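# Move the rope-reel pole onto the empty wall rack

## Task

Take the pole carrying the rope reel and put it on the wall rack that currently has no pole. At the end the pole must rest fully seated in the slots of both brackets, the reel must hang motionless, and the robot must not have fallen over or be left leaning.

## Robot and tools

Robot: an omnidirectional base with a column about 1.7 m high. A carriage rides the column (lift_m, 0 to 1 m) and carries two six-joint arms, each with a five-finger hand. Arm bases sit about 0.57 m + lift_m above the floor, with carriage parts about 0.15 m lower. A hand point reaches up to 0.78 m from its shoulder but only about 0.4 m below the arm base. Parked arm: joints 1-6 = 0, 0.05, 0.05, 1.45, 0, 0. Cameras: carriage_camera (fixed, forward, about 20 degrees down), left_wrist_camera and right_wrist_camera (on the little-finger side, aimed at the hand point). Images are 504x504.

Frames: base frame has its origin on the floor below the base centre, x forward, y left, z up, metres. left_hand and right_hand readings are hand points in this frame; real hands usually sit lower, especially far out or loaded. base_odometry is wheel-counted, relative to the start pose, heading in rad (left positive); slip and drift make it imperfect.

move: one action. "base" holds exactly one key, each a relative offset from the current base position: translate_m (forward +, -2 to 2 m), strafe_m (left +, -2 to 2 m) or rotate_rad (counter-clockwise +, -6.3 to 6.3). "joints" is one flat dictionary for both arms and hands, keyed by name, each value an absolute target, not an offset. Arm angles in rad: joint1 -2.617 to 3.054 (yaw about vertical, 0 forward, + left); joint2 0 to 3.141 (upper arm: 0 back-level, 1.57 up, 3.14 forward-level); joint3 0 to 3.141 (0 folded, 3.14 straight); joint4 -1.57 to 1.57 (wrist pitch, + lifts fingertips); joint5 -1.57 to 1.57 (wrist yaw, + turns fingertips right); joint6 -2.094 to 2.094 (roll about finger axis). Hand keys (little, ring, middle, index, thumb_turn, thumb_bend) run -1 (closed / thumb in front of palm) to +1 (open / thumb beside palm). <side>_hand_force_limit (-1 to 1, about 0 to 10 N, 15 N for thumb motors) and <side>_hand_speed (-0.96 to 1; start value -0.8) are settings, not motions; they only take effect when a finger target changes. For a soft grip close at speed -0.94 or slower. Wrapping around something 0.035-0.065 m thick (handle down to about 0.025 m) works with the thumb turned fully in front.

"speeds" caps this action only: translate_m/strafe_m 0.02-0.5 m/s, rotate_rad 0.05-1.57 rad/s, lift_m 0.08-0.27 m/s (default 0.25). "min_time_s" (0.1-8 s) is a floor on arm motion duration; 2 or more straightens paths a bit, while very short values make arms overshoot. An action never runs past about 14-15 s (time_out). "cameras" picks images (list of names or ["all"]; [] none). "blocking" false returns in about 0.5 s while the robot keeps going; later moves overwrite only the parts they name. A move with no action just reports state and images.

wait(seconds 0-10, cameras): lets time pass, returns early once running motions settle. stop(cameras): brakes everything you commanded; braked parts read "stopped" and may keep pressing. zoom_image(camera, region [x0,y0,x1,y1] pixels, max 504x504): enlarges part of the latest image of that camera. show_instructions: shows the reference pages. finished_scene(scene 1): ends the scene irreversibly; the result must hold without the robot.

Results: "move" reads done or the worst status. base_status/joint_status per motion: done, moving, off_target (resting short, may still push), contact_stop or time_out (target dropped, holding), not_followed (a self-collision check held back arm targets), stopped, limit_stop_at_motor_heat. An unrequested stop or a refused call cancels later move/wait/finished_scene calls in the same reply. on_its_own lists things the robot did uncommanded ("held at" is a target). <side>_hand_stopped_by gives six words (little, ring, middle, index, thumb_bend, thumb_turn): moving, target, force, stalled, fault. *_load_n are fingertip forces in N (+ pushed open); a lost grip shows as load near 0. motor_effort is percent of max, peak in brackets; a lift effort that keeps falling while lowering means a hand or load is resting on something. Joint torques and Motor temperatures are listed per arm in joint order.

Cautions: the arms have no contact stop and keep pressing when blocked; the base stop may be late. Never let arms strike or squeeze each other. If arms are withheld, first send one arm its current readings with joint 1 swung away, then the other. With joint2 below 0.8, turning joint1 outward 0.5 rad or more can hit the column. The robot tips more easily with the carriage high, arms extended or loaded, when pushing or pulling, or on hard stops; never swing two loaded stretched arms quickly. A hand sags 7-25 cm with 1 kg. Heat: extended or loaded arms warm up even while you think; MOTOR HOT appears at 75 °C, and at 100 °C the arm goes limp for 30-60 s and drops what it holds, so park to cool. If pinned after a drive, back off about 0.2 m. Avoid drops, slams, letting go of moving parts, and hard hits on fixed or heavy objects.

Each tool is called after "Call:" as a command line: name --argument value for each argument, lists and objects as JSON in quotes; but a table of rows of numbers goes row by row, as --pt "numbers of a row", without its own name.

Reference images:

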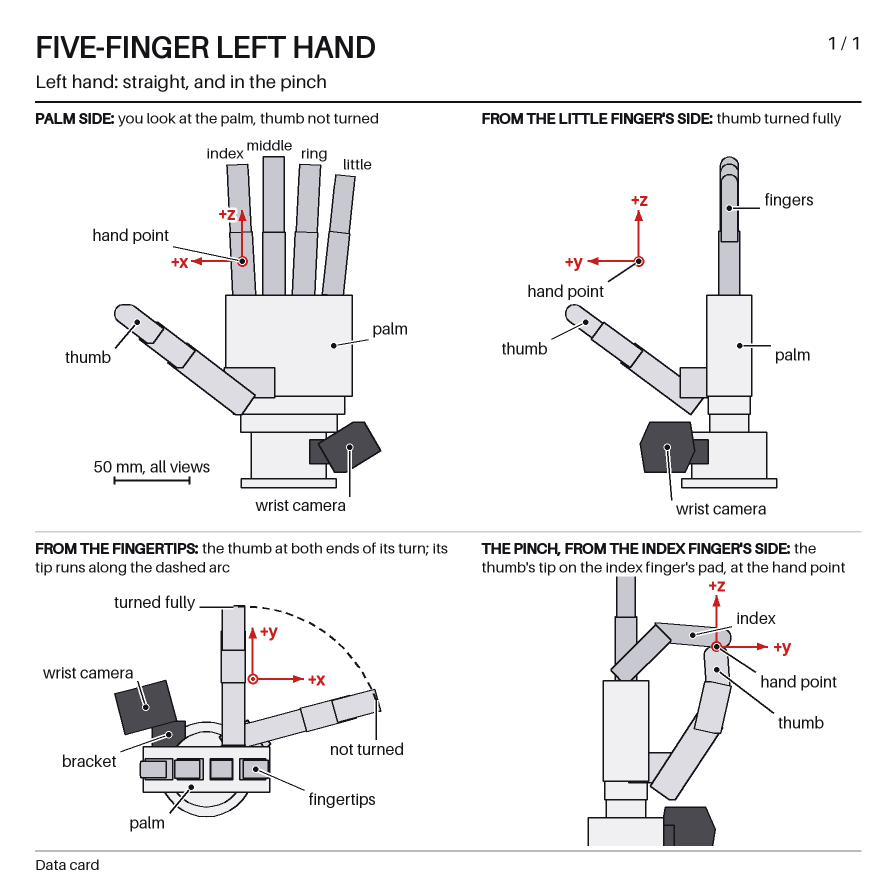

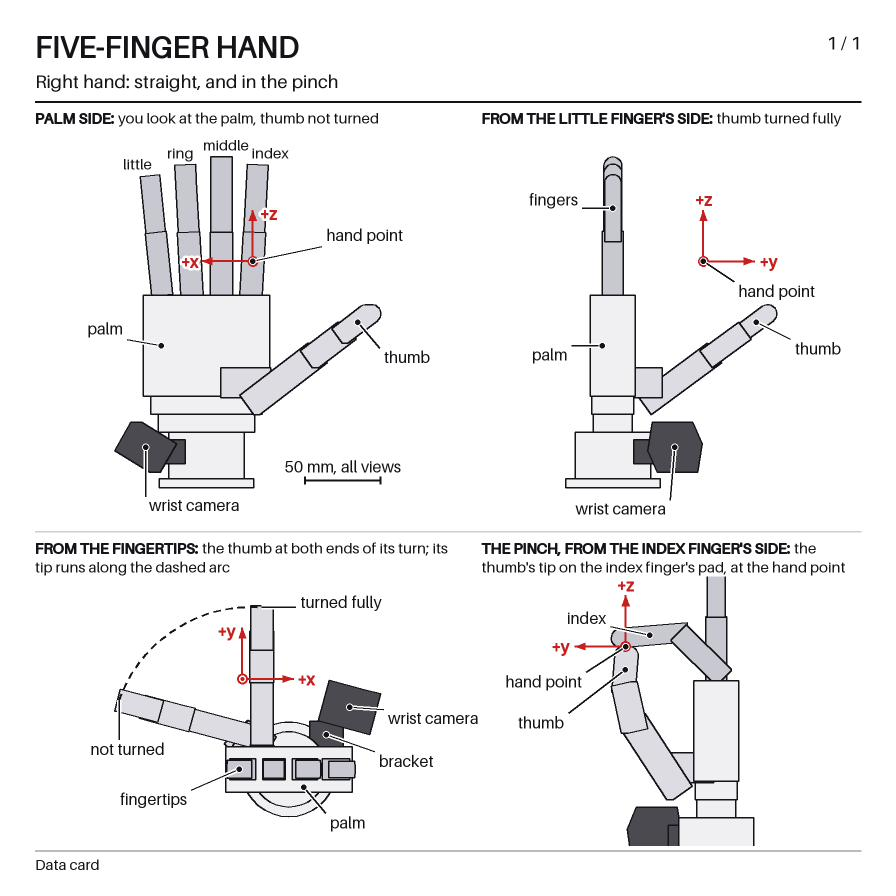

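## Session

Call:
move

Scene clock: 0.00 s.
Joint torques (N m): no reading
Motor temperatures (°C): left_arm=[21 27 27 26 20 20] | right_arm=[22 28 30 31 23 23]
base_odometry: x=+0.000 y=+0.000 heading=+0.000
base_status: not commanded
joint_positions: lift_m=+0.300 left_joint1_rad=-0.013 left_joint2_rad=+0.047 left_joint3_rad=+0.048 left_joint4_rad=+1.466 left_joint5_rad=+0.048 left_joint6_rad=-0.040 right_joint1_rad=-0.019 right_joint2_rad=+0.065 right_joint3_rad=+0.065 right_joint4_rad=+1.429 right_joint5_rad=-0.027 right_joint6_rad=+0.039 left_hand_little=+1.000 left_hand_ring=+1.000 left_hand_middle=+1.000 left_hand_index=+1.000 left_hand_thumb_turn=+1.000 left_hand_thumb_bend=+1.000 left_hand_force_limit=+0.000 left_hand_speed=-0.800 right_hand_little=+1.000 right_hand_ring=+1.000 right_hand_middle=+1.000 right_hand_index=+1.000 right_hand_thumb_turn=+1.000 right_hand_thumb_bend=+1.000 right_hand_force_limit=+0.000 right_hand_speed=-0.800
joint_status: not commanded
left_hand_stopped_by: target,target,target,target,target,target
right_hand_stopped_by: target,target,target,target,target,target
left_little_load_n: 0.0
left_ring_load_n: 0.0
left_middle_load_n: 0.0
left_index_load_n: 0.0
left_thumb_bend_load_n: 0.0
left_thumb_turn_load_n: 0.0
right_little_load_n: 0.0
right_ring_load_n: 0.5
right_middle_load_n: 0.0
right_index_load_n: -0.5
right_thumb_bend_load_n: 0.0
right_thumb_turn_load_n: 0.0
motor_effort: lift_m=+19 drive_wheels=-1
left_hand: x=+0.3166 y=+0.2721 z=+1.3327 quat_wxyz=(+0.686, -0.020, +0.053, -0.725) (m; base frame)
right_hand: x=+0.3283 y=-0.2793 z=+1.3345 quat_wxyz=(+0.713, -0.058, +0.042, -0.697) (m; base frame)
pictures: carriage_camera, left_wrist_camera, right_wrist_camera

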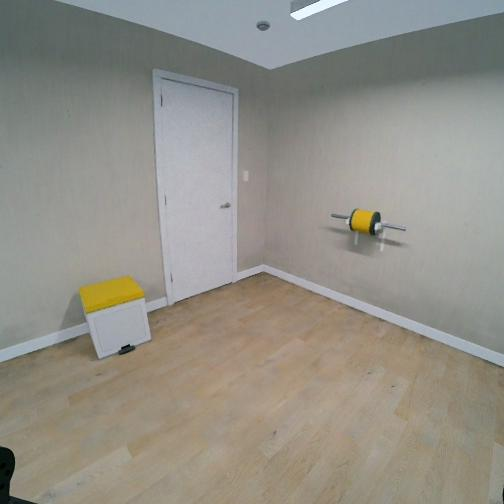

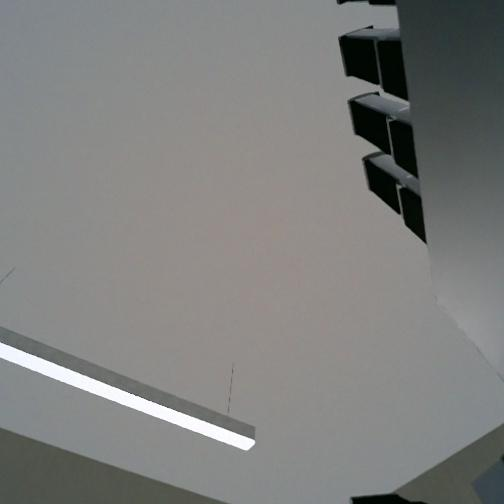

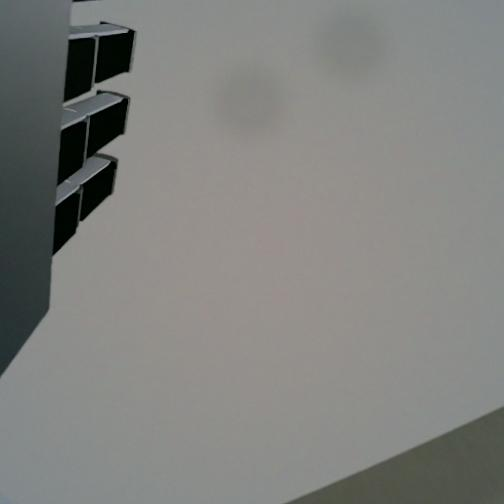

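Call:
zoom_image --camera "carriage_camera" --region '[310, 180, 430, 280]'

Call:
move --base '{"rotate_rad": -1.2}' --cameras '["carriage_camera"]'

Scaled by 4.200 from the camera's 504x504 image, which has a finer 720x720 frame.

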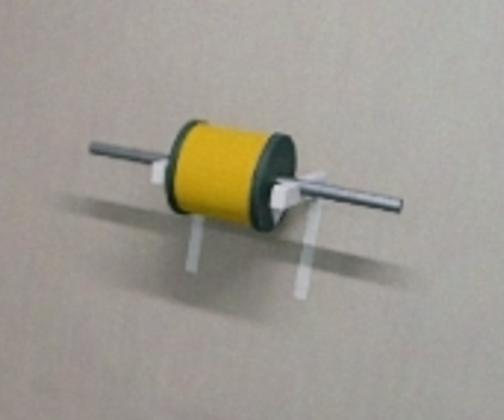

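Scene clock: 4.00 s.
Joint torques (N m): left_arm=[0.16 3.81 4.93 -0.16 0.02 0.07] | right_arm=[-0.05 3.32 6.83 -0.01 -0.04 0.01]
move: done
base_odometry: x=+0.000 y=+0.000 heading=-1.200
base_status: done
joint_positions: lift_m=+0.300 left_joint1_rad=-0.013 left_joint2_rad=+0.047 left_joint3_rad=+0.048 left_joint4_rad=+1.465 left_joint5_rad=+0.048 left_joint6_rad=-0.040 right_joint1_rad=-0.019 right_joint2_rad=+0.065 right_joint3_rad=+0.065 right_joint4_rad=+1.429 right_joint5_rad=-0.026 right_joint6_rad=+0.039 left_hand_little=+1.000 left_hand_ring=+1.000 left_hand_middle=+1.000 left_hand_index=+1.000 left_hand_thumb_turn=+1.000 left_hand_thumb_bend=+1.000 left_hand_force_limit=+0.000 left_hand_speed=-0.800 right_hand_little=+1.000 right_hand_ring=+1.000 right_hand_middle=+1.000 right_hand_index=+1.000 right_hand_thumb_turn=+1.000 right_hand_thumb_bend=+1.000 right_hand_force_limit=+0.000 right_hand_speed=-0.800
joint_status: not commanded
left_hand_stopped_by: target,target,target,target,target,target
right_hand_stopped_by: target,target,target,target,target,target
left_little_load_n: 0.0
left_ring_load_n: 0.0
left_middle_load_n: 0.0
left_index_load_n: 0.0
left_thumb_bend_load_n: 0.0
left_thumb_turn_load_n: 0.0
right_little_load_n: 0.0
right_ring_load_n: 0.0
right_middle_load_n: 0.0
right_index_load_n: 0.0
right_thumb_bend_load_n: 0.0
right_thumb_turn_load_n: 0.0
motor_effort: lift_m=+19(19) drive_wheels=+3(9)
left_hand: x=+0.3168 y=+0.2721 z=+1.3327 quat_wxyz=(+0.686, -0.020, +0.053, -0.725) (m; base frame)
right_hand: x=+0.3283 y=-0.2793 z=+1.3345 quat_wxyz=(+0.713, -0.058, +0.042, -0.697) (m; base frame)
pictures: carriage_camera

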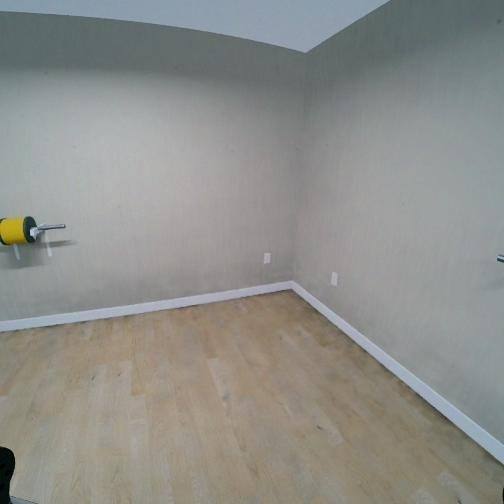

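Call:
move --base '{"rotate_rad": -0.9}' --cameras '["carriage_camera"]'

Call:
move --base '{"rotate_rad": -0.9}' --cameras '["carriage_camera"]'

Call:
move --base '{"rotate_rad": -1.1}' --cameras '["carriage_camera"]'

Scene clock: 7.63 s.
Joint torques (N m): left_arm=[0.2 3.4 5.19 -0.15 0.04 0.09] | right_arm=[-0.05 3.36 6.84 -0.01 -0.04 0.02]
move: done
base_odometry: x=+0.000 y=+0.000 heading=-2.099
base_status: done
joint_positions: lift_m=+0.300 left_joint1_rad=-0.013 left_joint2_rad=+0.047 left_joint3_rad=+0.048 left_joint4_rad=+1.464 left_joint5_rad=+0.048 left_joint6_rad=-0.040 right_joint1_rad=-0.019 right_joint2_rad=+0.065 right_joint3_rad=+0.065 right_joint4_rad=+1.429 right_joint5_rad=-0.026 right_joint6_rad=+0.039 left_hand_little=+1.000 left_hand_ring=+1.000 left_hand_middle=+1.000 left_hand_index=+1.000 left_hand_thumb_turn=+1.000 left_hand_thumb_bend=+1.000 left_hand_force_limit=+0.000 left_hand_speed=-0.800 right_hand_little=+1.000 right_hand_ring=+1.000 right_hand_middle=+1.000 right_hand_index=+1.000 right_hand_thumb_turn=+1.000 right_hand_thumb_bend=+1.000 right_hand_force_limit=+0.000 right_hand_speed=-0.800
joint_status: not commanded
left_hand_stopped_by: target,target,target,target,target,target
right_hand_stopped_by: target,target,target,target,target,target
left_little_load_n: 0.0
left_ring_load_n: 0.0
left_middle_load_n: 0.0
left_index_load_n: 0.0
left_thumb_bend_load_n: 0.0
left_thumb_turn_load_n: -0.5
right_little_load_n: 0.0
right_ring_load_n: 0.0
right_middle_load_n: 0.0
right_index_load_n: 0.0
right_thumb_bend_load_n: 0.5
right_thumb_turn_load_n: 0.0
motor_effort: lift_m=+19(20) drive_wheels=+3(9)
left_hand: x=+0.3170 y=+0.2721 z=+1.3326 quat_wxyz=(+0.686, -0.021, +0.054, -0.725) (m; base frame)
right_hand: x=+0.3283 y=-0.2793 z=+1.3345 quat_wxyz=(+0.713, -0.058, +0.042, -0.697) (m; base frame)
pictures: carriage_camera

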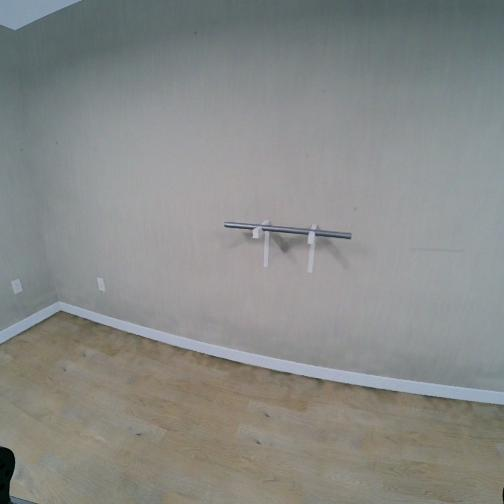

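Scene clock: 10.07 s.
Joint torques (N m): left_arm=[0.2 3.84 4.98 -0.15 0.05 0] | right_arm=[0.01 3.36 6.8 -0.03 -0.03 0.01]
move: done
base_odometry: x=+0.000 y=+0.000 heading=-2.999
base_status: done
joint_positions: lift_m=+0.300 left_joint1_rad=-0.013 left_joint2_rad=+0.047 left_joint3_rad=+0.048 left_joint4_rad=+1.464 left_joint5_rad=+0.048 left_joint6_rad=-0.040 right_joint1_rad=-0.019 right_joint2_rad=+0.065 right_joint3_rad=+0.065 right_joint4_rad=+1.429 right_joint5_rad=-0.026 right_joint6_rad=+0.039 left_hand_little=+1.000 left_hand_ring=+1.000 left_hand_middle=+1.000 left_hand_index=+1.000 left_hand_thumb_turn=+1.000 left_hand_thumb_bend=+1.000 left_hand_force_limit=+0.000 left_hand_speed=-0.800 right_hand_little=+1.000 right_hand_ring=+1.000 right_hand_middle=+1.000 right_hand_index=+1.000 right_hand_thumb_turn=+1.000 right_hand_thumb_bend=+1.000 right_hand_force_limit=+0.000 right_hand_speed=-0.800
joint_status: not commanded
left_hand_stopped_by: target,target,target,target,target,target
right_hand_stopped_by: target,target,target,target,target,target
left_little_load_n: 0.0
left_ring_load_n: 0.5
left_middle_load_n: 0.0
left_index_load_n: 0.0
left_thumb_bend_load_n: 0.0
left_thumb_turn_load_n: 0.0
right_little_load_n: 0.0
right_ring_load_n: 0.0
right_middle_load_n: 0.0
right_index_load_n: 0.0
right_thumb_bend_load_n: 0.0
right_thumb_turn_load_n: 0.0
motor_effort: lift_m=+18(20) drive_wheels=+3(9)
left_hand: x=+0.3172 y=+0.2721 z=+1.3325 quat_wxyz=(+0.686, -0.021, +0.054, -0.725) (m; base frame)
right_hand: x=+0.3283 y=-0.2793 z=+1.3345 quat_wxyz=(+0.713, -0.058, +0.042, -0.697) (m; base frame)
pictures: carriage_camera

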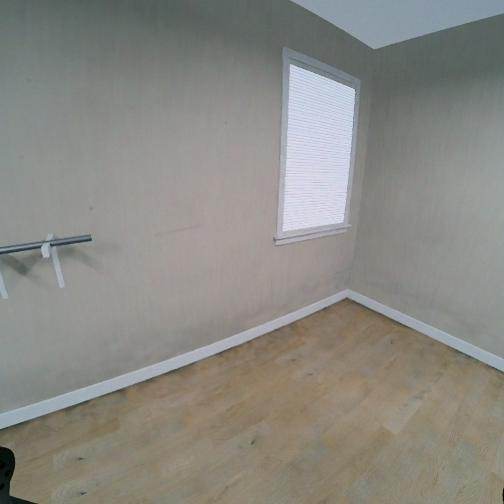

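Scene clock: 12.70 s.
Joint torques (N m): left_arm=[0.05 3.9 5.14 -0.13 -0.01 0.14] | right_arm=[-0.05 3.41 6.83 -0.02 -0.04 0.03]
move: done
base_odometry: x=+0.000 y=+0.000 heading=+2.184
base_status: done
joint_positions: lift_m=+0.300 left_joint1_rad=-0.013 left_joint2_rad=+0.047 left_joint3_rad=+0.048 left_joint4_rad=+1.463 left_joint5_rad=+0.048 left_joint6_rad=-0.040 right_joint1_rad=-0.019 right_joint2_rad=+0.065 right_joint3_rad=+0.065 right_joint4_rad=+1.429 right_joint5_rad=-0.026 right_joint6_rad=+0.039 left_hand_little=+1.000 left_hand_ring=+1.000 left_hand_middle=+1.000 left_hand_index=+1.000 left_hand_thumb_turn=+1.000 left_hand_thumb_bend=+1.000 left_hand_force_limit=+0.000 left_hand_speed=-0.800 right_hand_little=+1.000 right_hand_ring=+1.000 right_hand_middle=+1.000 right_hand_index=+1.000 right_hand_thumb_turn=+1.000 right_hand_thumb_bend=+1.000 right_hand_force_limit=+0.000 right_hand_speed=-0.800
joint_status: not commanded
left_hand_stopped_by: target,target,target,target,target,target
right_hand_stopped_by: target,target,target,target,target,target
left_little_load_n: 0.0
left_ring_load_n: 0.0
left_middle_load_n: 0.0
left_index_load_n: 0.0
left_thumb_bend_load_n: 0.0
left_thumb_turn_load_n: 0.0
right_little_load_n: 0.0
right_ring_load_n: 0.0
right_middle_load_n: 0.0
right_index_load_n: 0.0
right_thumb_bend_load_n: 0.0
right_thumb_turn_load_n: 0.0
motor_effort: lift_m=+19(20) drive_wheels=+3(9)
left_hand: x=+0.3173 y=+0.2721 z=+1.3325 quat_wxyz=(+0.686, -0.021, +0.054, -0.725) (m; base frame)
right_hand: x=+0.3283 y=-0.2793 z=+1.3345 quat_wxyz=(+0.713, -0.058, +0.042, -0.697) (m; base frame)
pictures: carriage_camera

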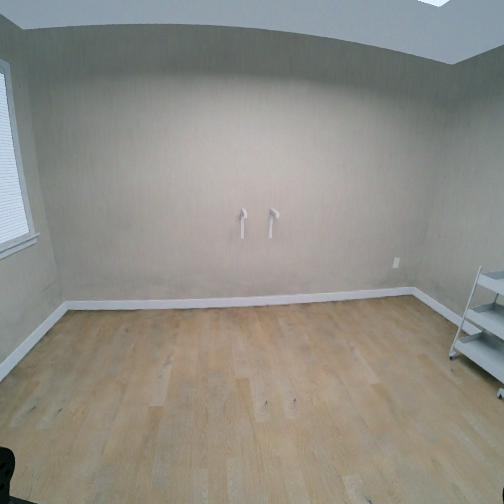

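Call:
zoom_image --camera "carriage_camera" --region '[225, 190, 305, 250]'

Call:
move --base '{"rotate_rad": -2.63}' --cameras '["carriage_camera"]'

Scaled by 6.300 from the camera's 504x504 image, which has a finer 720x720 frame.

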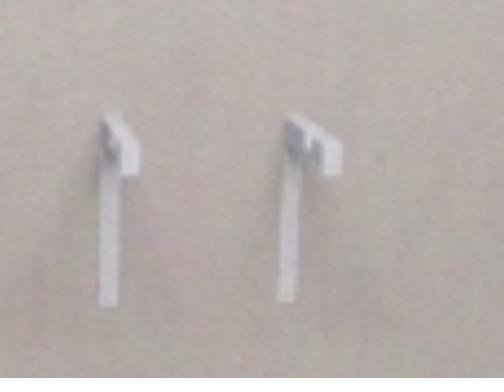

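Scene clock: 17.67 s.
Joint torques (N m): left_arm=[0.02 3.82 5.18 -0.08 0 0.11] | right_arm=[-0.03 3.37 6.82 -0.04 -0.03 0.01]
move: done
base_odometry: x=+0.000 y=+0.000 heading=-0.445
base_status: done
joint_positions: lift_m=+0.300 left_joint1_rad=-0.013 left_joint2_rad=+0.047 left_joint3_rad=+0.048 left_joint4_rad=+1.461 left_joint5_rad=+0.048 left_joint6_rad=-0.040 right_joint1_rad=-0.019 right_joint2_rad=+0.065 right_joint3_rad=+0.065 right_joint4_rad=+1.429 right_joint5_rad=-0.026 right_joint6_rad=+0.039 left_hand_little=+1.000 left_hand_ring=+1.000 left_hand_middle=+1.000 left_hand_index=+1.000 left_hand_thumb_turn=+1.000 left_hand_thumb_bend=+1.000 left_hand_force_limit=+0.000 left_hand_speed=-0.800 right_hand_little=+1.000 right_hand_ring=+1.000 right_hand_middle=+1.000 right_hand_index=+1.000 right_hand_thumb_turn=+1.000 right_hand_thumb_bend=+1.000 right_hand_force_limit=+0.000 right_hand_speed=-0.800
joint_status: not commanded
left_hand_stopped_by: target,target,target,target,target,target
right_hand_stopped_by: target,target,target,target,target,target
left_little_load_n: 0.0
left_ring_load_n: 0.0
left_middle_load_n: 0.0
left_index_load_n: 0.0
left_thumb_bend_load_n: 0.0
left_thumb_turn_load_n: 0.0
right_little_load_n: 0.0
right_ring_load_n: 0.0
right_middle_load_n: 0.0
right_index_load_n: 0.0
right_thumb_bend_load_n: 0.0
right_thumb_turn_load_n: 0.0
motor_effort: lift_m=+20(20) drive_wheels=+4(10)
left_hand: x=+0.3179 y=+0.2721 z=+1.3323 quat_wxyz=(+0.686, -0.022, +0.055, -0.725) (m; base frame)
right_hand: x=+0.3283 y=-0.2793 z=+1.3345 quat_wxyz=(+0.713, -0.058, +0.042, -0.697) (m; base frame)
pictures: carriage_camera

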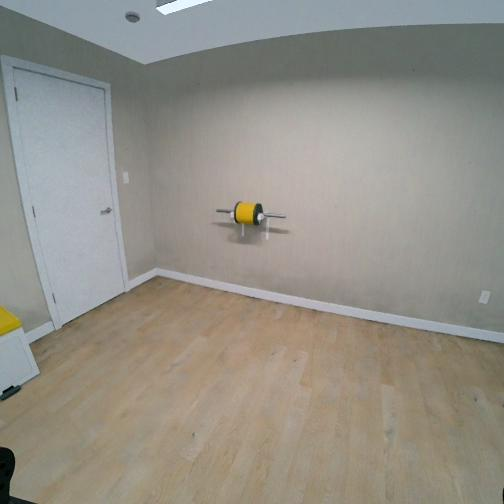

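Call:
move --base '{"rotate_rad": -0.421}'

Call:
move --base '{"strafe_m": 1.13}' --cameras '["carriage_camera"]'

Call:
zoom_image --camera "carriage_camera" --region '[190, 170, 310, 270]'

Scene clock: 29.57 s.
Joint torques (N m): left_arm=[-0.05 3.85 5.14 -0.1 0.01 0.08] | right_arm=[-0.02 3.25 6.8 -0.02 -0.04 0.02]
move: done
base_odometry: x=+0.000 y=+0.000 heading=-0.866
base_status: done
joint_positions: lift_m=+0.300 left_joint1_rad=-0.013 left_joint2_rad=+0.047 left_joint3_rad=+0.048 left_joint4_rad=+1.461 left_joint5_rad=+0.048 left_joint6_rad=-0.040 right_joint1_rad=-0.019 right_joint2_rad=+0.065 right_joint3_rad=+0.065 right_joint4_rad=+1.429 right_joint5_rad=-0.026 right_joint6_rad=+0.039 left_hand_little=+1.000 left_hand_ring=+1.000 left_hand_middle=+1.000 left_hand_index=+1.000 left_hand_thumb_turn=+1.000 left_hand_thumb_bend=+1.000 left_hand_force_limit=+0.000 left_hand_speed=-0.800 right_hand_little=+1.000 right_hand_ring=+1.000 right_hand_middle=+1.000 right_hand_index=+1.000 right_hand_thumb_turn=+1.000 right_hand_thumb_bend=+1.000 right_hand_force_limit=+0.000 right_hand_speed=-0.800
joint_status: not commanded
left_hand_stopped_by: target,target,target,target,target,target
right_hand_stopped_by: target,target,target,target,target,target
left_little_load_n: 0.0
left_ring_load_n: 0.0
left_middle_load_n: 0.5
left_index_load_n: 0.0
left_thumb_bend_load_n: 0.0
left_thumb_turn_load_n: 0.0
right_little_load_n: 0.0
right_ring_load_n: 0.0
right_middle_load_n: 0.0
right_index_load_n: 0.0
right_thumb_bend_load_n: 0.0
right_thumb_turn_load_n: 0.0
motor_effort: lift_m=+18(19) drive_wheels=+3(8)
left_hand: x=+0.3178 y=+0.2721 z=+1.3323 quat_wxyz=(+0.686, -0.022, +0.055, -0.725) (m; base frame)
right_hand: x=+0.3283 y=-0.2794 z=+1.3345 quat_wxyz=(+0.713, -0.058, +0.043, -0.697) (m; base frame)
pictures: none

Scene clock: 34.10 s.
Joint torques (N m): left_arm=[0.1 3.86 5.19 -0.16 -0.03 0.05] | right_arm=[0.01 3.33 6.83 -0.01 -0.03 0.02]
move: done
base_odometry: x=+0.861 y=+0.731 heading=-0.867
base_status: done
joint_positions: lift_m=+0.300 left_joint1_rad=-0.013 left_joint2_rad=+0.047 left_joint3_rad=+0.048 left_joint4_rad=+1.461 left_joint5_rad=+0.048 left_joint6_rad=-0.040 right_joint1_rad=-0.019 right_joint2_rad=+0.065 right_joint3_rad=+0.065 right_joint4_rad=+1.429 right_joint5_rad=-0.026 right_joint6_rad=+0.039 left_hand_little=+1.000 left_hand_ring=+1.000 left_hand_middle=+1.000 left_hand_index=+1.000 left_hand_thumb_turn=+1.000 left_hand_thumb_bend=+1.000 left_hand_force_limit=+0.000 left_hand_speed=-0.800 right_hand_little=+1.000 right_hand_ring=+1.000 right_hand_middle=+1.000 right_hand_index=+1.000 right_hand_thumb_turn=+1.000 right_hand_thumb_bend=+1.000 right_hand_force_limit=+0.000 right_hand_speed=-0.800
joint_status: not commanded
left_hand_stopped_by: target,target,target,target,target,target
right_hand_stopped_by: target,target,target,target,target,target
left_little_load_n: 0.0
left_ring_load_n: 0.0
left_middle_load_n: 0.0
left_index_load_n: 0.0
left_thumb_bend_load_n: 0.0
left_thumb_turn_load_n: 0.0
right_little_load_n: 0.0
right_ring_load_n: 0.0
right_middle_load_n: 0.0
right_index_load_n: 0.0
right_thumb_bend_load_n: 0.0
right_thumb_turn_load_n: -0.5
motor_effort: lift_m=+19(19) drive_wheels=-5(13)
left_hand: x=+0.3178 y=+0.2721 z=+1.3323 quat_wxyz=(+0.686, -0.022, +0.055, -0.725) (m; base frame)
right_hand: x=+0.3283 y=-0.2794 z=+1.3345 quat_wxyz=(+0.713, -0.058, +0.043, -0.697) (m; base frame)
pictures: carriage_camera

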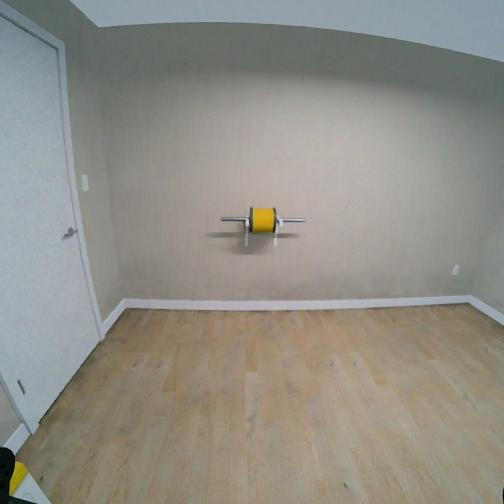

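Scaled by 4.200 from the camera's 504x504 image, which has a finer 720x720 frame.

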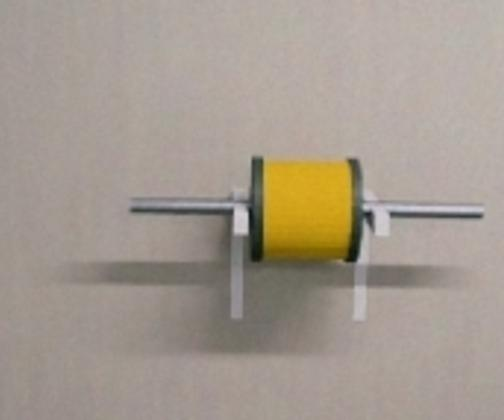

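Call:
move --base '{"translate_m": 1.1}' --joints '{"left_joint1_rad": 0, "left_joint2_rad": 1.0, "left_joint3_rad": 1.0, "left_joint4_rad": 0, "left_joint5_rad": 0, "left_joint6_rad": 0, "right_joint1_rad": 0, "right_joint2_rad": 1.0, "right_joint3_rad": 1.0, "right_joint4_rad": 0, "right_joint5_rad": 0, "right_joint6_rad": 0}' --cameras '["all"]'

Call:
zoom_image --camera "carriage_camera" --region '[150, 120, 370, 340]'

Scene clock: 60.87 s.
Joint torques (N m): left_arm=[0.7 -1.74 9.09 2.22 -0.08 0.07] | right_arm=[0.7 -1.99 12.29 2.17 0.08 -0.1]
move: done
base_odometry: x=+1.574 y=-0.107 heading=-0.866
base_status: done
joint_positions: lift_m=+0.300 left_joint1_rad=-0.006 left_joint2_rad=+0.996 left_joint3_rad=+0.972 left_joint4_rad=+0.008 left_joint5_rad=+0.014 left_joint6_rad=-0.008 right_joint1_rad=-0.008 right_joint2_rad=+1.000 right_joint3_rad=+0.965 right_joint4_rad=+0.004 right_joint5_rad=-0.012 right_joint6_rad=+0.013 left_hand_little=+1.000 left_hand_ring=+1.000 left_hand_middle=+1.000 left_hand_index=+1.000 left_hand_thumb_turn=+1.000 left_hand_thumb_bend=+1.000 left_hand_force_limit=+0.000 left_hand_speed=-0.800 right_hand_little=+1.000 right_hand_ring=+1.000 right_hand_middle=+1.000 right_hand_index=+1.000 right_hand_thumb_turn=+1.000 right_hand_thumb_bend=+1.000 right_hand_force_limit=+0.000 right_hand_speed=-0.800
joint_status: all done
left_hand_stopped_by: target,target,target,target,target,target
right_hand_stopped_by: target,target,target,target,target,target
left_little_load_n: 0.0
left_ring_load_n: 0.0
left_middle_load_n: 0.0
left_index_load_n: 0.0
left_thumb_bend_load_n: 0.0
left_thumb_turn_load_n: -0.5
right_little_load_n: 0.0
right_ring_load_n: 0.0
right_middle_load_n: 0.0
right_index_load_n: 0.0
right_thumb_bend_load_n: 0.0
right_thumb_turn_load_n: 0.0
motor_effort: lift_m=+18(20) drive_wheels=-3(12)
left_hand: x=+0.6193 y=+0.2793 z=+1.2128 quat_wxyz=(+0.489, -0.501, +0.507, -0.503) (m; base frame)
right_hand: x=+0.6203 y=-0.2851 z=+1.2067 quat_wxyz=(+0.496, -0.505, +0.510, -0.488) (m; base frame)
pictures: carriage_camera, left_wrist_camera, right_wrist_camera
camera_calibration:
left_wrist_camera: T_world_to_cam=[[-0.0391913, -0.300573, 0.952953, -1.05282], [-0.49089, -0.824877, -0.280365, 0.879645], [0.87034, -0.478783, -0.11522, -0.151747], [0, 0, 0, 1]] pos_world=[0.522619, 0.336496, 1.23243]
right_wrist_camera: T_world_to_cam=[[-0.0158847, -0.268117, -0.963255, 1.09548], [-0.483719, 0.845198, -0.227279, 0.82407], [0.875079, 0.462334, -0.143119, -0.127159], [0, 0, 0, 1]] pos_world=[0.527294, -0.343996, 1.22432]

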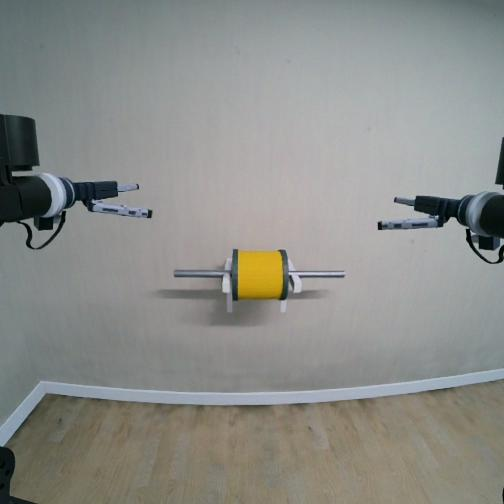

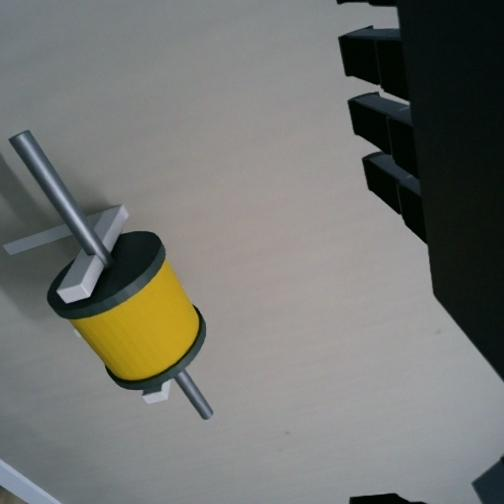

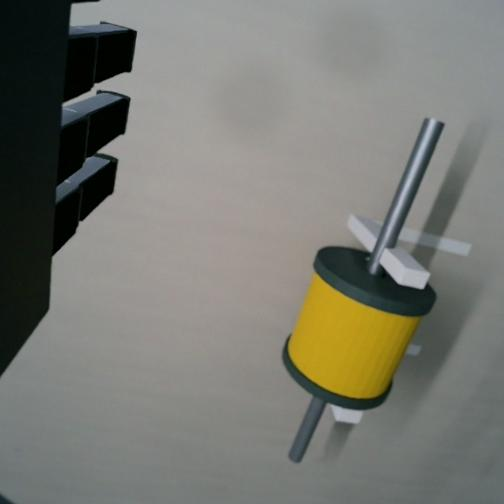

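Scaled by 2.291 from the camera's 504x504 image, which has a finer 720x720 frame.

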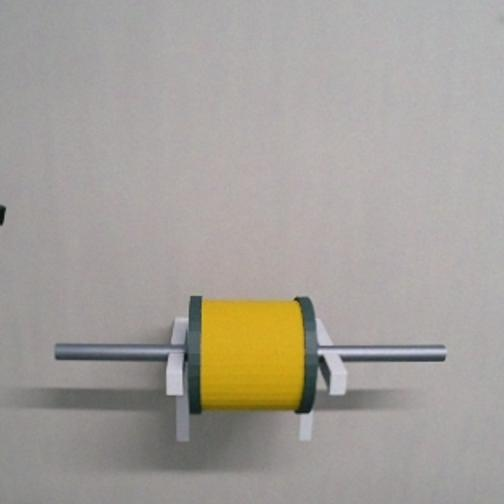

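Call:
zoom_image --camera "left_wrist_camera" --region '[0, 110, 230, 340]'

Call:
zoom_image --camera "right_wrist_camera" --region '[270, 180, 500, 410]'

Scaled by 2.191 from the camera's 504x504 image, which has a finer 720x720 frame.

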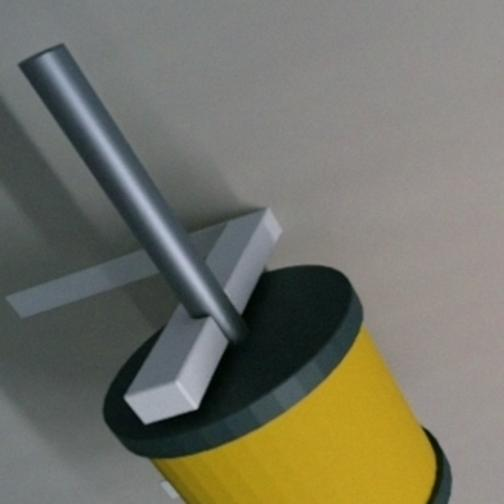

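Scaled by 2.191 from the camera's 504x504 image, which has a finer 720x720 frame.

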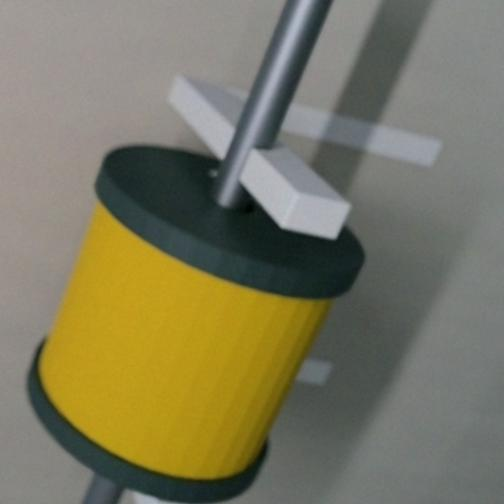

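Call:
move --joints '{"lift_m": 0.25, "left_joint1_rad": -0.3, "left_joint2_rad": 1.4, "left_joint3_rad": 0.64, "left_joint4_rad": 0.76, "left_joint5_rad": -0.3, "left_joint6_rad": 0, "right_joint1_rad": 0.3, "right_joint2_rad": 1.4, "right_joint3_rad": 0.64, "right_joint4_rad": 0.76, "right_joint5_rad": 0.3, "right_joint6_rad": 0, "left_hand_thumb_turn": -1, "right_hand_thumb_turn": -1}' --cameras '["all"]'

Scene clock: 90.03 s.
Joint torques (N m): left_arm=[-0.49 -4 5.78 2.44 -0.14 0.11] | right_arm=[0.66 -4.25 7.13 2.36 0.08 -0.1]
Motor temperatures (°C): left_arm=[21 27 35 31 20 19] | right_arm=[22 29 39 34 23 22]
move: done
base_odometry: x=+1.574 y=-0.107 heading=-0.867
base_status: not commanded
joint_positions: lift_m=+0.250 left_joint1_rad=-0.295 left_joint2_rad=+1.391 left_joint3_rad=+0.648 left_joint4_rad=+0.750 left_joint5_rad=-0.286 left_joint6_rad=-0.007 right_joint1_rad=+0.292 right_joint2_rad=+1.397 right_joint3_rad=+0.649 right_joint4_rad=+0.742 right_joint5_rad=+0.288 right_joint6_rad=+0.012 left_hand_little=+1.000 left_hand_ring=+1.000 left_hand_middle=+1.000 left_hand_index=+1.000 left_hand_thumb_turn=-1.000 left_hand_thumb_bend=+1.000 left_hand_force_limit=+0.000 left_hand_speed=-0.800 right_hand_little=+1.000 right_hand_ring=+1.000 right_hand_middle=+1.000 right_hand_index=+1.000 right_hand_thumb_turn=-1.000 right_hand_thumb_bend=+1.000 right_hand_force_limit=+0.000 right_hand_speed=-0.800
joint_status: all done
left_hand_stopped_by: target,target,target,target,target,target
right_hand_stopped_by: target,target,target,target,target,target
left_little_load_n: 0.0
left_ring_load_n: 0.0
left_middle_load_n: 0.0
left_index_load_n: 0.0
left_thumb_bend_load_n: 0.0
left_thumb_turn_load_n: 0.0
right_little_load_n: -0.5
right_ring_load_n: 0.0
right_middle_load_n: 0.0
right_index_load_n: -0.5
right_thumb_bend_load_n: 0.0
right_thumb_turn_load_n: 0.0
motor_effort: lift_m=+16(19) drive_wheels=+1(3)
left_hand: x=+0.6806 y=+0.2048 z=+1.0317 quat_wxyz=(+0.497, -0.498, +0.498, -0.506) (m; base frame)
right_hand: x=+0.6812 y=-0.2060 z=+1.0275 quat_wxyz=(+0.502, -0.500, +0.503, -0.495) (m; base frame)
pictures: carriage_camera, left_wrist_camera, right_wrist_camera
camera_calibration:
carriage_camera: T_world_to_cam=[[0.0355172, -0.999077, 0.0241576, -0.0339675], [-0.309242, -0.0339736, -0.950376, 1.23726], [0.95032, 0.0262842, -0.310163, 0.248299], [0, 0, 0, 1]] pos_world=[0.147857, 0.00157183, 1.2537]
left_wrist_camera: T_world_to_cam=[[-0.0573687, -0.299639, 0.952326, -0.887433], [-0.475345, -0.830635, -0.289986, 0.797909], [0.877927, -0.46932, -0.0947797, -0.289914], [0, 0, 0, 1]] pos_world=[0.582895, 0.260799, 1.04903]
right_wrist_camera: T_world_to_cam=[[0.00870908, -0.270877, -0.962575, 0.926998], [-0.478466, 0.844136, -0.241876, 0.757187], [0.878063, 0.462666, -0.122254, -0.266012], [0, 0, 0, 1]] pos_world=[0.58779, -0.264992, 1.04293]

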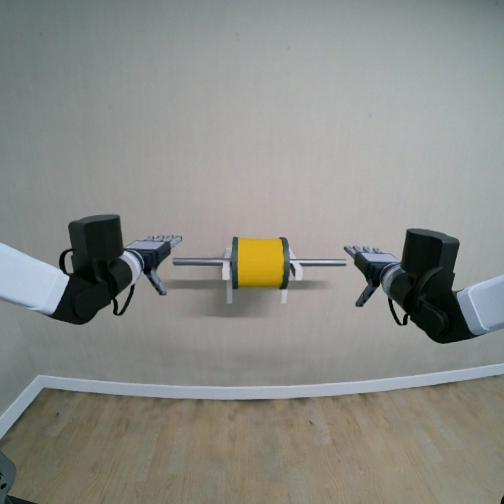

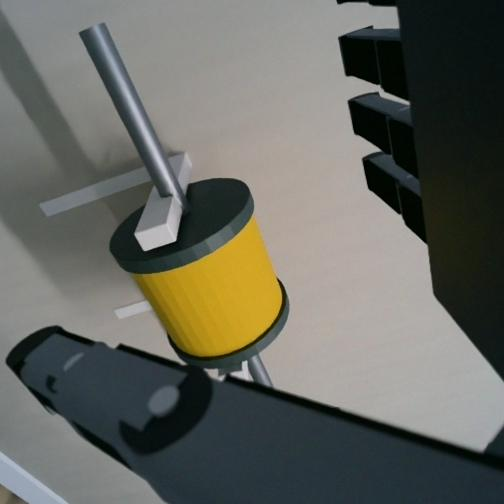

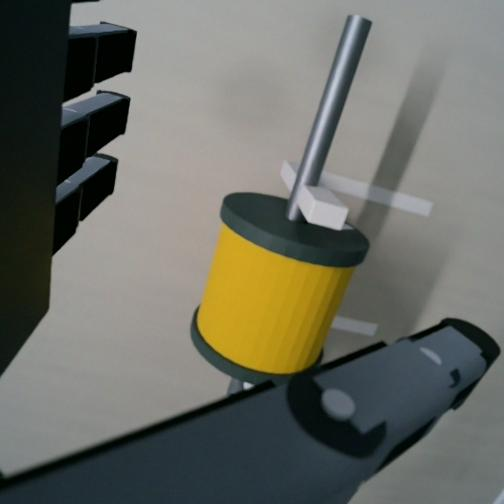

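Call:
move --base '{"translate_m": 0.22}' --joints '{"lift_m": 0.28}' --speeds '{"translate_m": 0.15}' --cameras '["all"]'

Scene clock: 98.30 s.
Joint torques (N m): left_arm=[-0.39 -4 6.23 2.21 -0.11 0.14] | right_arm=[0.55 -4.26 7.62 2.2 0.07 -0.11]
move: done
base_odometry: x=+1.717 y=-0.274 heading=-0.866
base_status: done
joint_positions: lift_m=+0.280 left_joint1_rad=-0.295 left_joint2_rad=+1.391 left_joint3_rad=+0.642 left_joint4_rad=+0.764 left_joint5_rad=-0.286 left_joint6_rad=-0.007 right_joint1_rad=+0.293 right_joint2_rad=+1.398 right_joint3_rad=+0.644 right_joint4_rad=+0.756 right_joint5_rad=+0.289 right_joint6_rad=+0.011 left_hand_little=+1.000 left_hand_ring=+1.000 left_hand_middle=+1.000 left_hand_index=+1.000 left_hand_thumb_turn=-1.000 left_hand_thumb_bend=+1.000 left_hand_force_limit=+0.000 left_hand_speed=-0.800 right_hand_little=+1.000 right_hand_ring=+1.000 right_hand_middle=+1.000 right_hand_index=+1.000 right_hand_thumb_turn=-1.000 right_hand_thumb_bend=+1.000 right_hand_force_limit=+0.000 right_hand_speed=-0.800
joint_status: all done
left_hand_stopped_by: target,target,target,target,target,target
right_hand_stopped_by: target,target,target,target,target,target
left_little_load_n: 0.0
left_ring_load_n: 0.0
left_middle_load_n: 0.0
left_index_load_n: 0.0
left_thumb_bend_load_n: 0.0
left_thumb_turn_load_n: 0.0
right_little_load_n: -0.5
right_ring_load_n: 0.0
right_middle_load_n: 0.0
right_index_load_n: 0.0
right_thumb_bend_load_n: 0.0
right_thumb_turn_load_n: 0.0
motor_effort: lift_m=+20(26) drive_wheels=-3(10)
left_hand: x=+0.6804 y=+0.2048 z=+1.0619 quat_wxyz=(+0.499, -0.497, +0.496, -0.509) (m; base frame)
right_hand: x=+0.6810 y=-0.2060 z=+1.0575 quat_wxyz=(+0.504, -0.498, +0.501, -0.496) (m; base frame)
pictures: carriage_camera, left_wrist_camera, right_wrist_camera
camera_calibration:
carriage_camera: T_world_to_cam=[[0.0355172, -0.999077, 0.0241576, -0.0346826], [-0.309242, -0.0339736, -0.950376, 1.26539], [0.95032, 0.0262842, -0.310163, 0.257479], [0, 0, 0, 1]] pos_world=[0.147857, 0.00157183, 1.2833]
left_wrist_camera: T_world_to_cam=[[-0.0640486, -0.297938, 0.952434, -0.912091], [-0.473317, -0.831149, -0.291827, 0.80731], [0.878561, -0.469494, -0.0877854, -0.294666], [0, 0, 0, 1]] pos_world=[0.582577, 0.260903, 1.07843]
right_wrist_camera: T_world_to_cam=[[0.0150327, -0.269353, -0.962924, 0.952295], [-0.476561, 0.844684, -0.243719, 0.765139], [0.879013, 0.462556, -0.115665, -0.269812], [0, 0, 0, 1]] pos_world=[0.587488, -0.264994, 1.07226]

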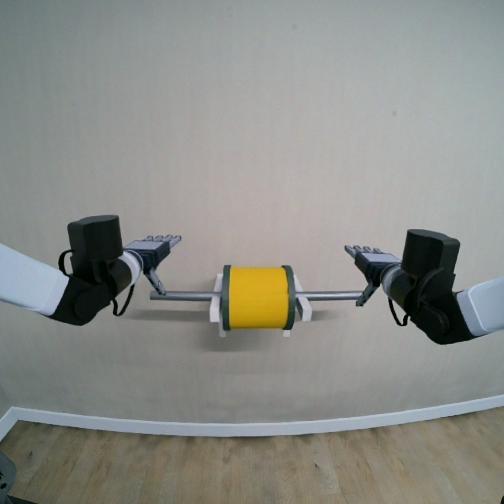

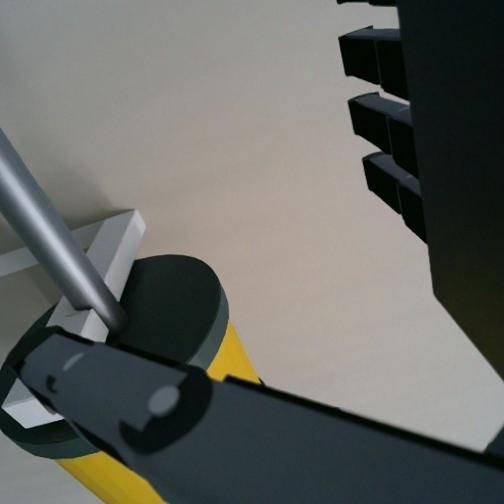

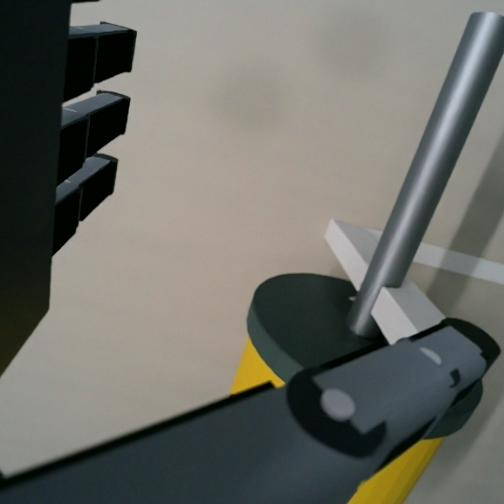

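Call:
zoom_image --camera "carriage_camera" --region '[135, 230, 375, 360]'

Call:
zoom_image --camera "left_wrist_camera" --region '[0, 120, 240, 480]'

Call:
zoom_image --camera "right_wrist_camera" --region '[230, 0, 504, 400]'

Scaled by 2.100 from the camera's 504x504 image, which has a finer 720x720 frame.

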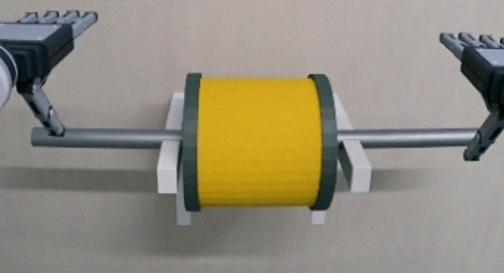

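Scaled by 1.400 from the camera's 504x504 image, which has a finer 720x720 frame.

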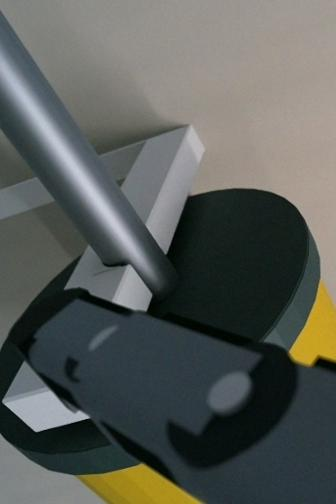

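Scaled by 1.260 from the camera's 504x504 image, which has a finer 720x720 frame.

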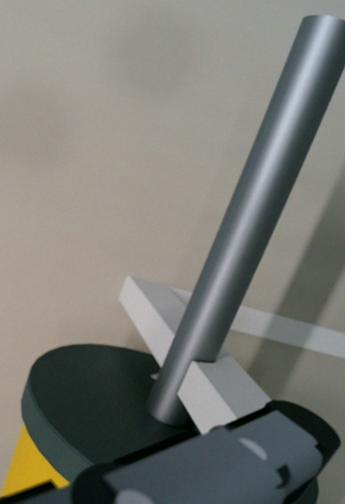

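Call:
move --base '{"rotate_rad": 0.026}'

Call:
move --base '{"translate_m": 0.09}' --speeds '{"translate_m": 0.1}' --cameras '["all"]'

Call:
zoom_image --camera "carriage_camera" --region '[100, 220, 400, 390]'

Scene clock: 131.97 s.
Joint torques (N m): left_arm=[-0.24 -4.21 6.26 2.21 -0.11 0.1] | right_arm=[0.35 -4.25 7.62 2.19 0.06 -0.09]
move: done
base_odometry: x=+1.717 y=-0.274 heading=-0.841
base_status: done
joint_positions: lift_m=+0.280 left_joint1_rad=-0.297 left_joint2_rad=+1.391 left_joint3_rad=+0.642 left_joint4_rad=+0.764 left_joint5_rad=-0.289 left_joint6_rad=-0.007 right_joint1_rad=+0.296 right_joint2_rad=+1.398 right_joint3_rad=+0.644 right_joint4_rad=+0.756 right_joint5_rad=+0.292 right_joint6_rad=+0.011 left_hand_little=+1.000 left_hand_ring=+1.000 left_hand_middle=+1.000 left_hand_index=+1.000 left_hand_thumb_turn=-1.000 left_hand_thumb_bend=+1.000 left_hand_force_limit=+0.000 left_hand_speed=-0.800 right_hand_little=+1.000 right_hand_ring=+1.000 right_hand_middle=+1.000 right_hand_index=+1.000 right_hand_thumb_turn=-1.000 right_hand_thumb_bend=+1.000 right_hand_force_limit=+0.000 right_hand_speed=-0.800
joint_status: not commanded
left_hand_stopped_by: target,target,target,target,target,target
right_hand_stopped_by: target,target,target,target,target,target
left_little_load_n: 0.0
left_ring_load_n: 0.0
left_middle_load_n: 0.0
left_index_load_n: 0.0
left_thumb_bend_load_n: 0.0
left_thumb_turn_load_n: 0.0
right_little_load_n: 0.0
right_ring_load_n: 0.0
right_middle_load_n: 0.0
right_index_load_n: 0.0
right_thumb_bend_load_n: 0.0
right_thumb_turn_load_n: 0.0
motor_effort: lift_m=+20(20) drive_wheels=-4(5)
left_hand: x=+0.6803 y=+0.2047 z=+1.0619 quat_wxyz=(+0.499, -0.497, +0.495, -0.508) (m; base frame)
right_hand: x=+0.6808 y=-0.2052 z=+1.0575 quat_wxyz=(+0.504, -0.498, +0.501, -0.496) (m; base frame)
pictures: none

Scene clock: 133.57 s.
Joint torques (N m): left_arm=[-0.46 -4.19 6.15 2.28 -0.05 0.16] | right_arm=[0.43 -4.36 7.64 2.19 0.04 -0.11]
move: done
base_odometry: x=+1.777 y=-0.341 heading=-0.840
base_status: done
joint_positions: lift_m=+0.280 left_joint1_rad=-0.297 left_joint2_rad=+1.391 left_joint3_rad=+0.642 left_joint4_rad=+0.764 left_joint5_rad=-0.289 left_joint6_rad=-0.007 right_joint1_rad=+0.296 right_joint2_rad=+1.398 right_joint3_rad=+0.644 right_joint4_rad=+0.756 right_joint5_rad=+0.292 right_joint6_rad=+0.011 left_hand_little=+1.000 left_hand_ring=+1.000 left_hand_middle=+1.000 left_hand_index=+1.000 left_hand_thumb_turn=-1.000 left_hand_thumb_bend=+1.000 left_hand_force_limit=+0.000 left_hand_speed=-0.800 right_hand_little=+1.000 right_hand_ring=+1.000 right_hand_middle=+1.000 right_hand_index=+1.000 right_hand_thumb_turn=-1.000 right_hand_thumb_bend=+1.000 right_hand_force_limit=+0.000 right_hand_speed=-0.800
joint_status: not commanded
left_hand_stopped_by: target,target,target,target,target,target
right_hand_stopped_by: target,target,target,target,target,target
left_little_load_n: 0.0
left_ring_load_n: 0.0
left_middle_load_n: 0.0
left_index_load_n: -0.5
left_thumb_bend_load_n: 0.0
left_thumb_turn_load_n: 0.0
right_little_load_n: -0.5
right_ring_load_n: -0.5
right_middle_load_n: 0.0
right_index_load_n: 0.0
right_thumb_bend_load_n: 0.0
right_thumb_turn_load_n: 0.0
motor_effort: lift_m=+18(21) drive_wheels=-6(10)
left_hand: x=+0.6803 y=+0.2047 z=+1.0619 quat_wxyz=(+0.499, -0.497, +0.495, -0.508) (m; base frame)
right_hand: x=+0.6808 y=-0.2053 z=+1.0575 quat_wxyz=(+0.504, -0.498, +0.502, -0.497) (m; base frame)
pictures: carriage_camera, left_wrist_camera, right_wrist_camera
camera_calibration:
carriage_camera: T_world_to_cam=[[0.0355172, -0.999077, 0.0241576, -0.0346826], [-0.309242, -0.0339736, -0.950376, 1.26539], [0.95032, 0.0262842, -0.310163, 0.257479], [0, 0, 0, 1]] pos_world=[0.147857, 0.00157183, 1.2833]
left_wrist_camera: T_world_to_cam=[[-0.0635684, -0.298023, 0.95244, -0.912457], [-0.472012, -0.831897, -0.291808, 0.806382], [0.879297, -0.468113, -0.087788, -0.295421], [0, 0, 0, 1]] pos_world=[0.582382, 0.260603, 1.07843]
right_wrist_camera: T_world_to_cam=[[0.0149123, -0.269363, -0.962923, 0.95258], [-0.47618, 0.844898, -0.243721, 0.764206], [0.879221, 0.46216, -0.115666, -0.270231], [0, 0, 0, 1]] pos_world=[0.587288, -0.264196, 1.07226]

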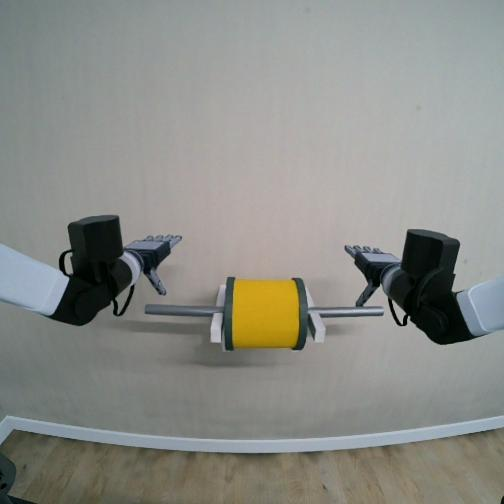

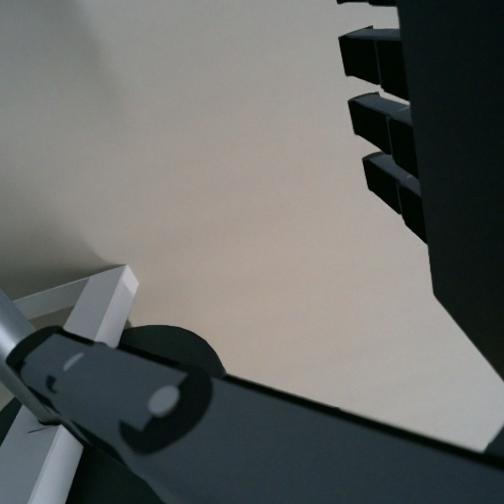

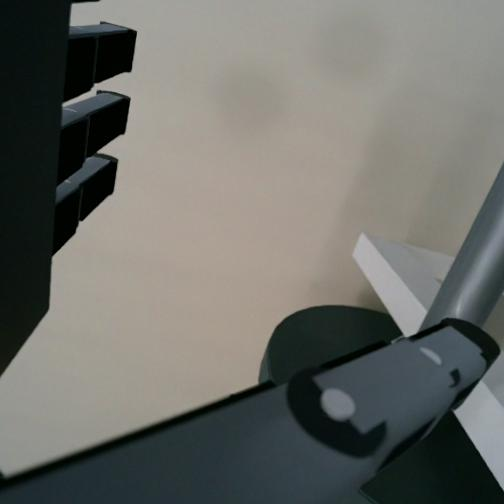

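Scaled by 1.680 from the camera's 504x504 image, which has a finer 720x720 frame.

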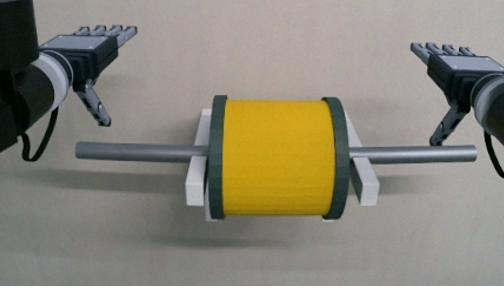

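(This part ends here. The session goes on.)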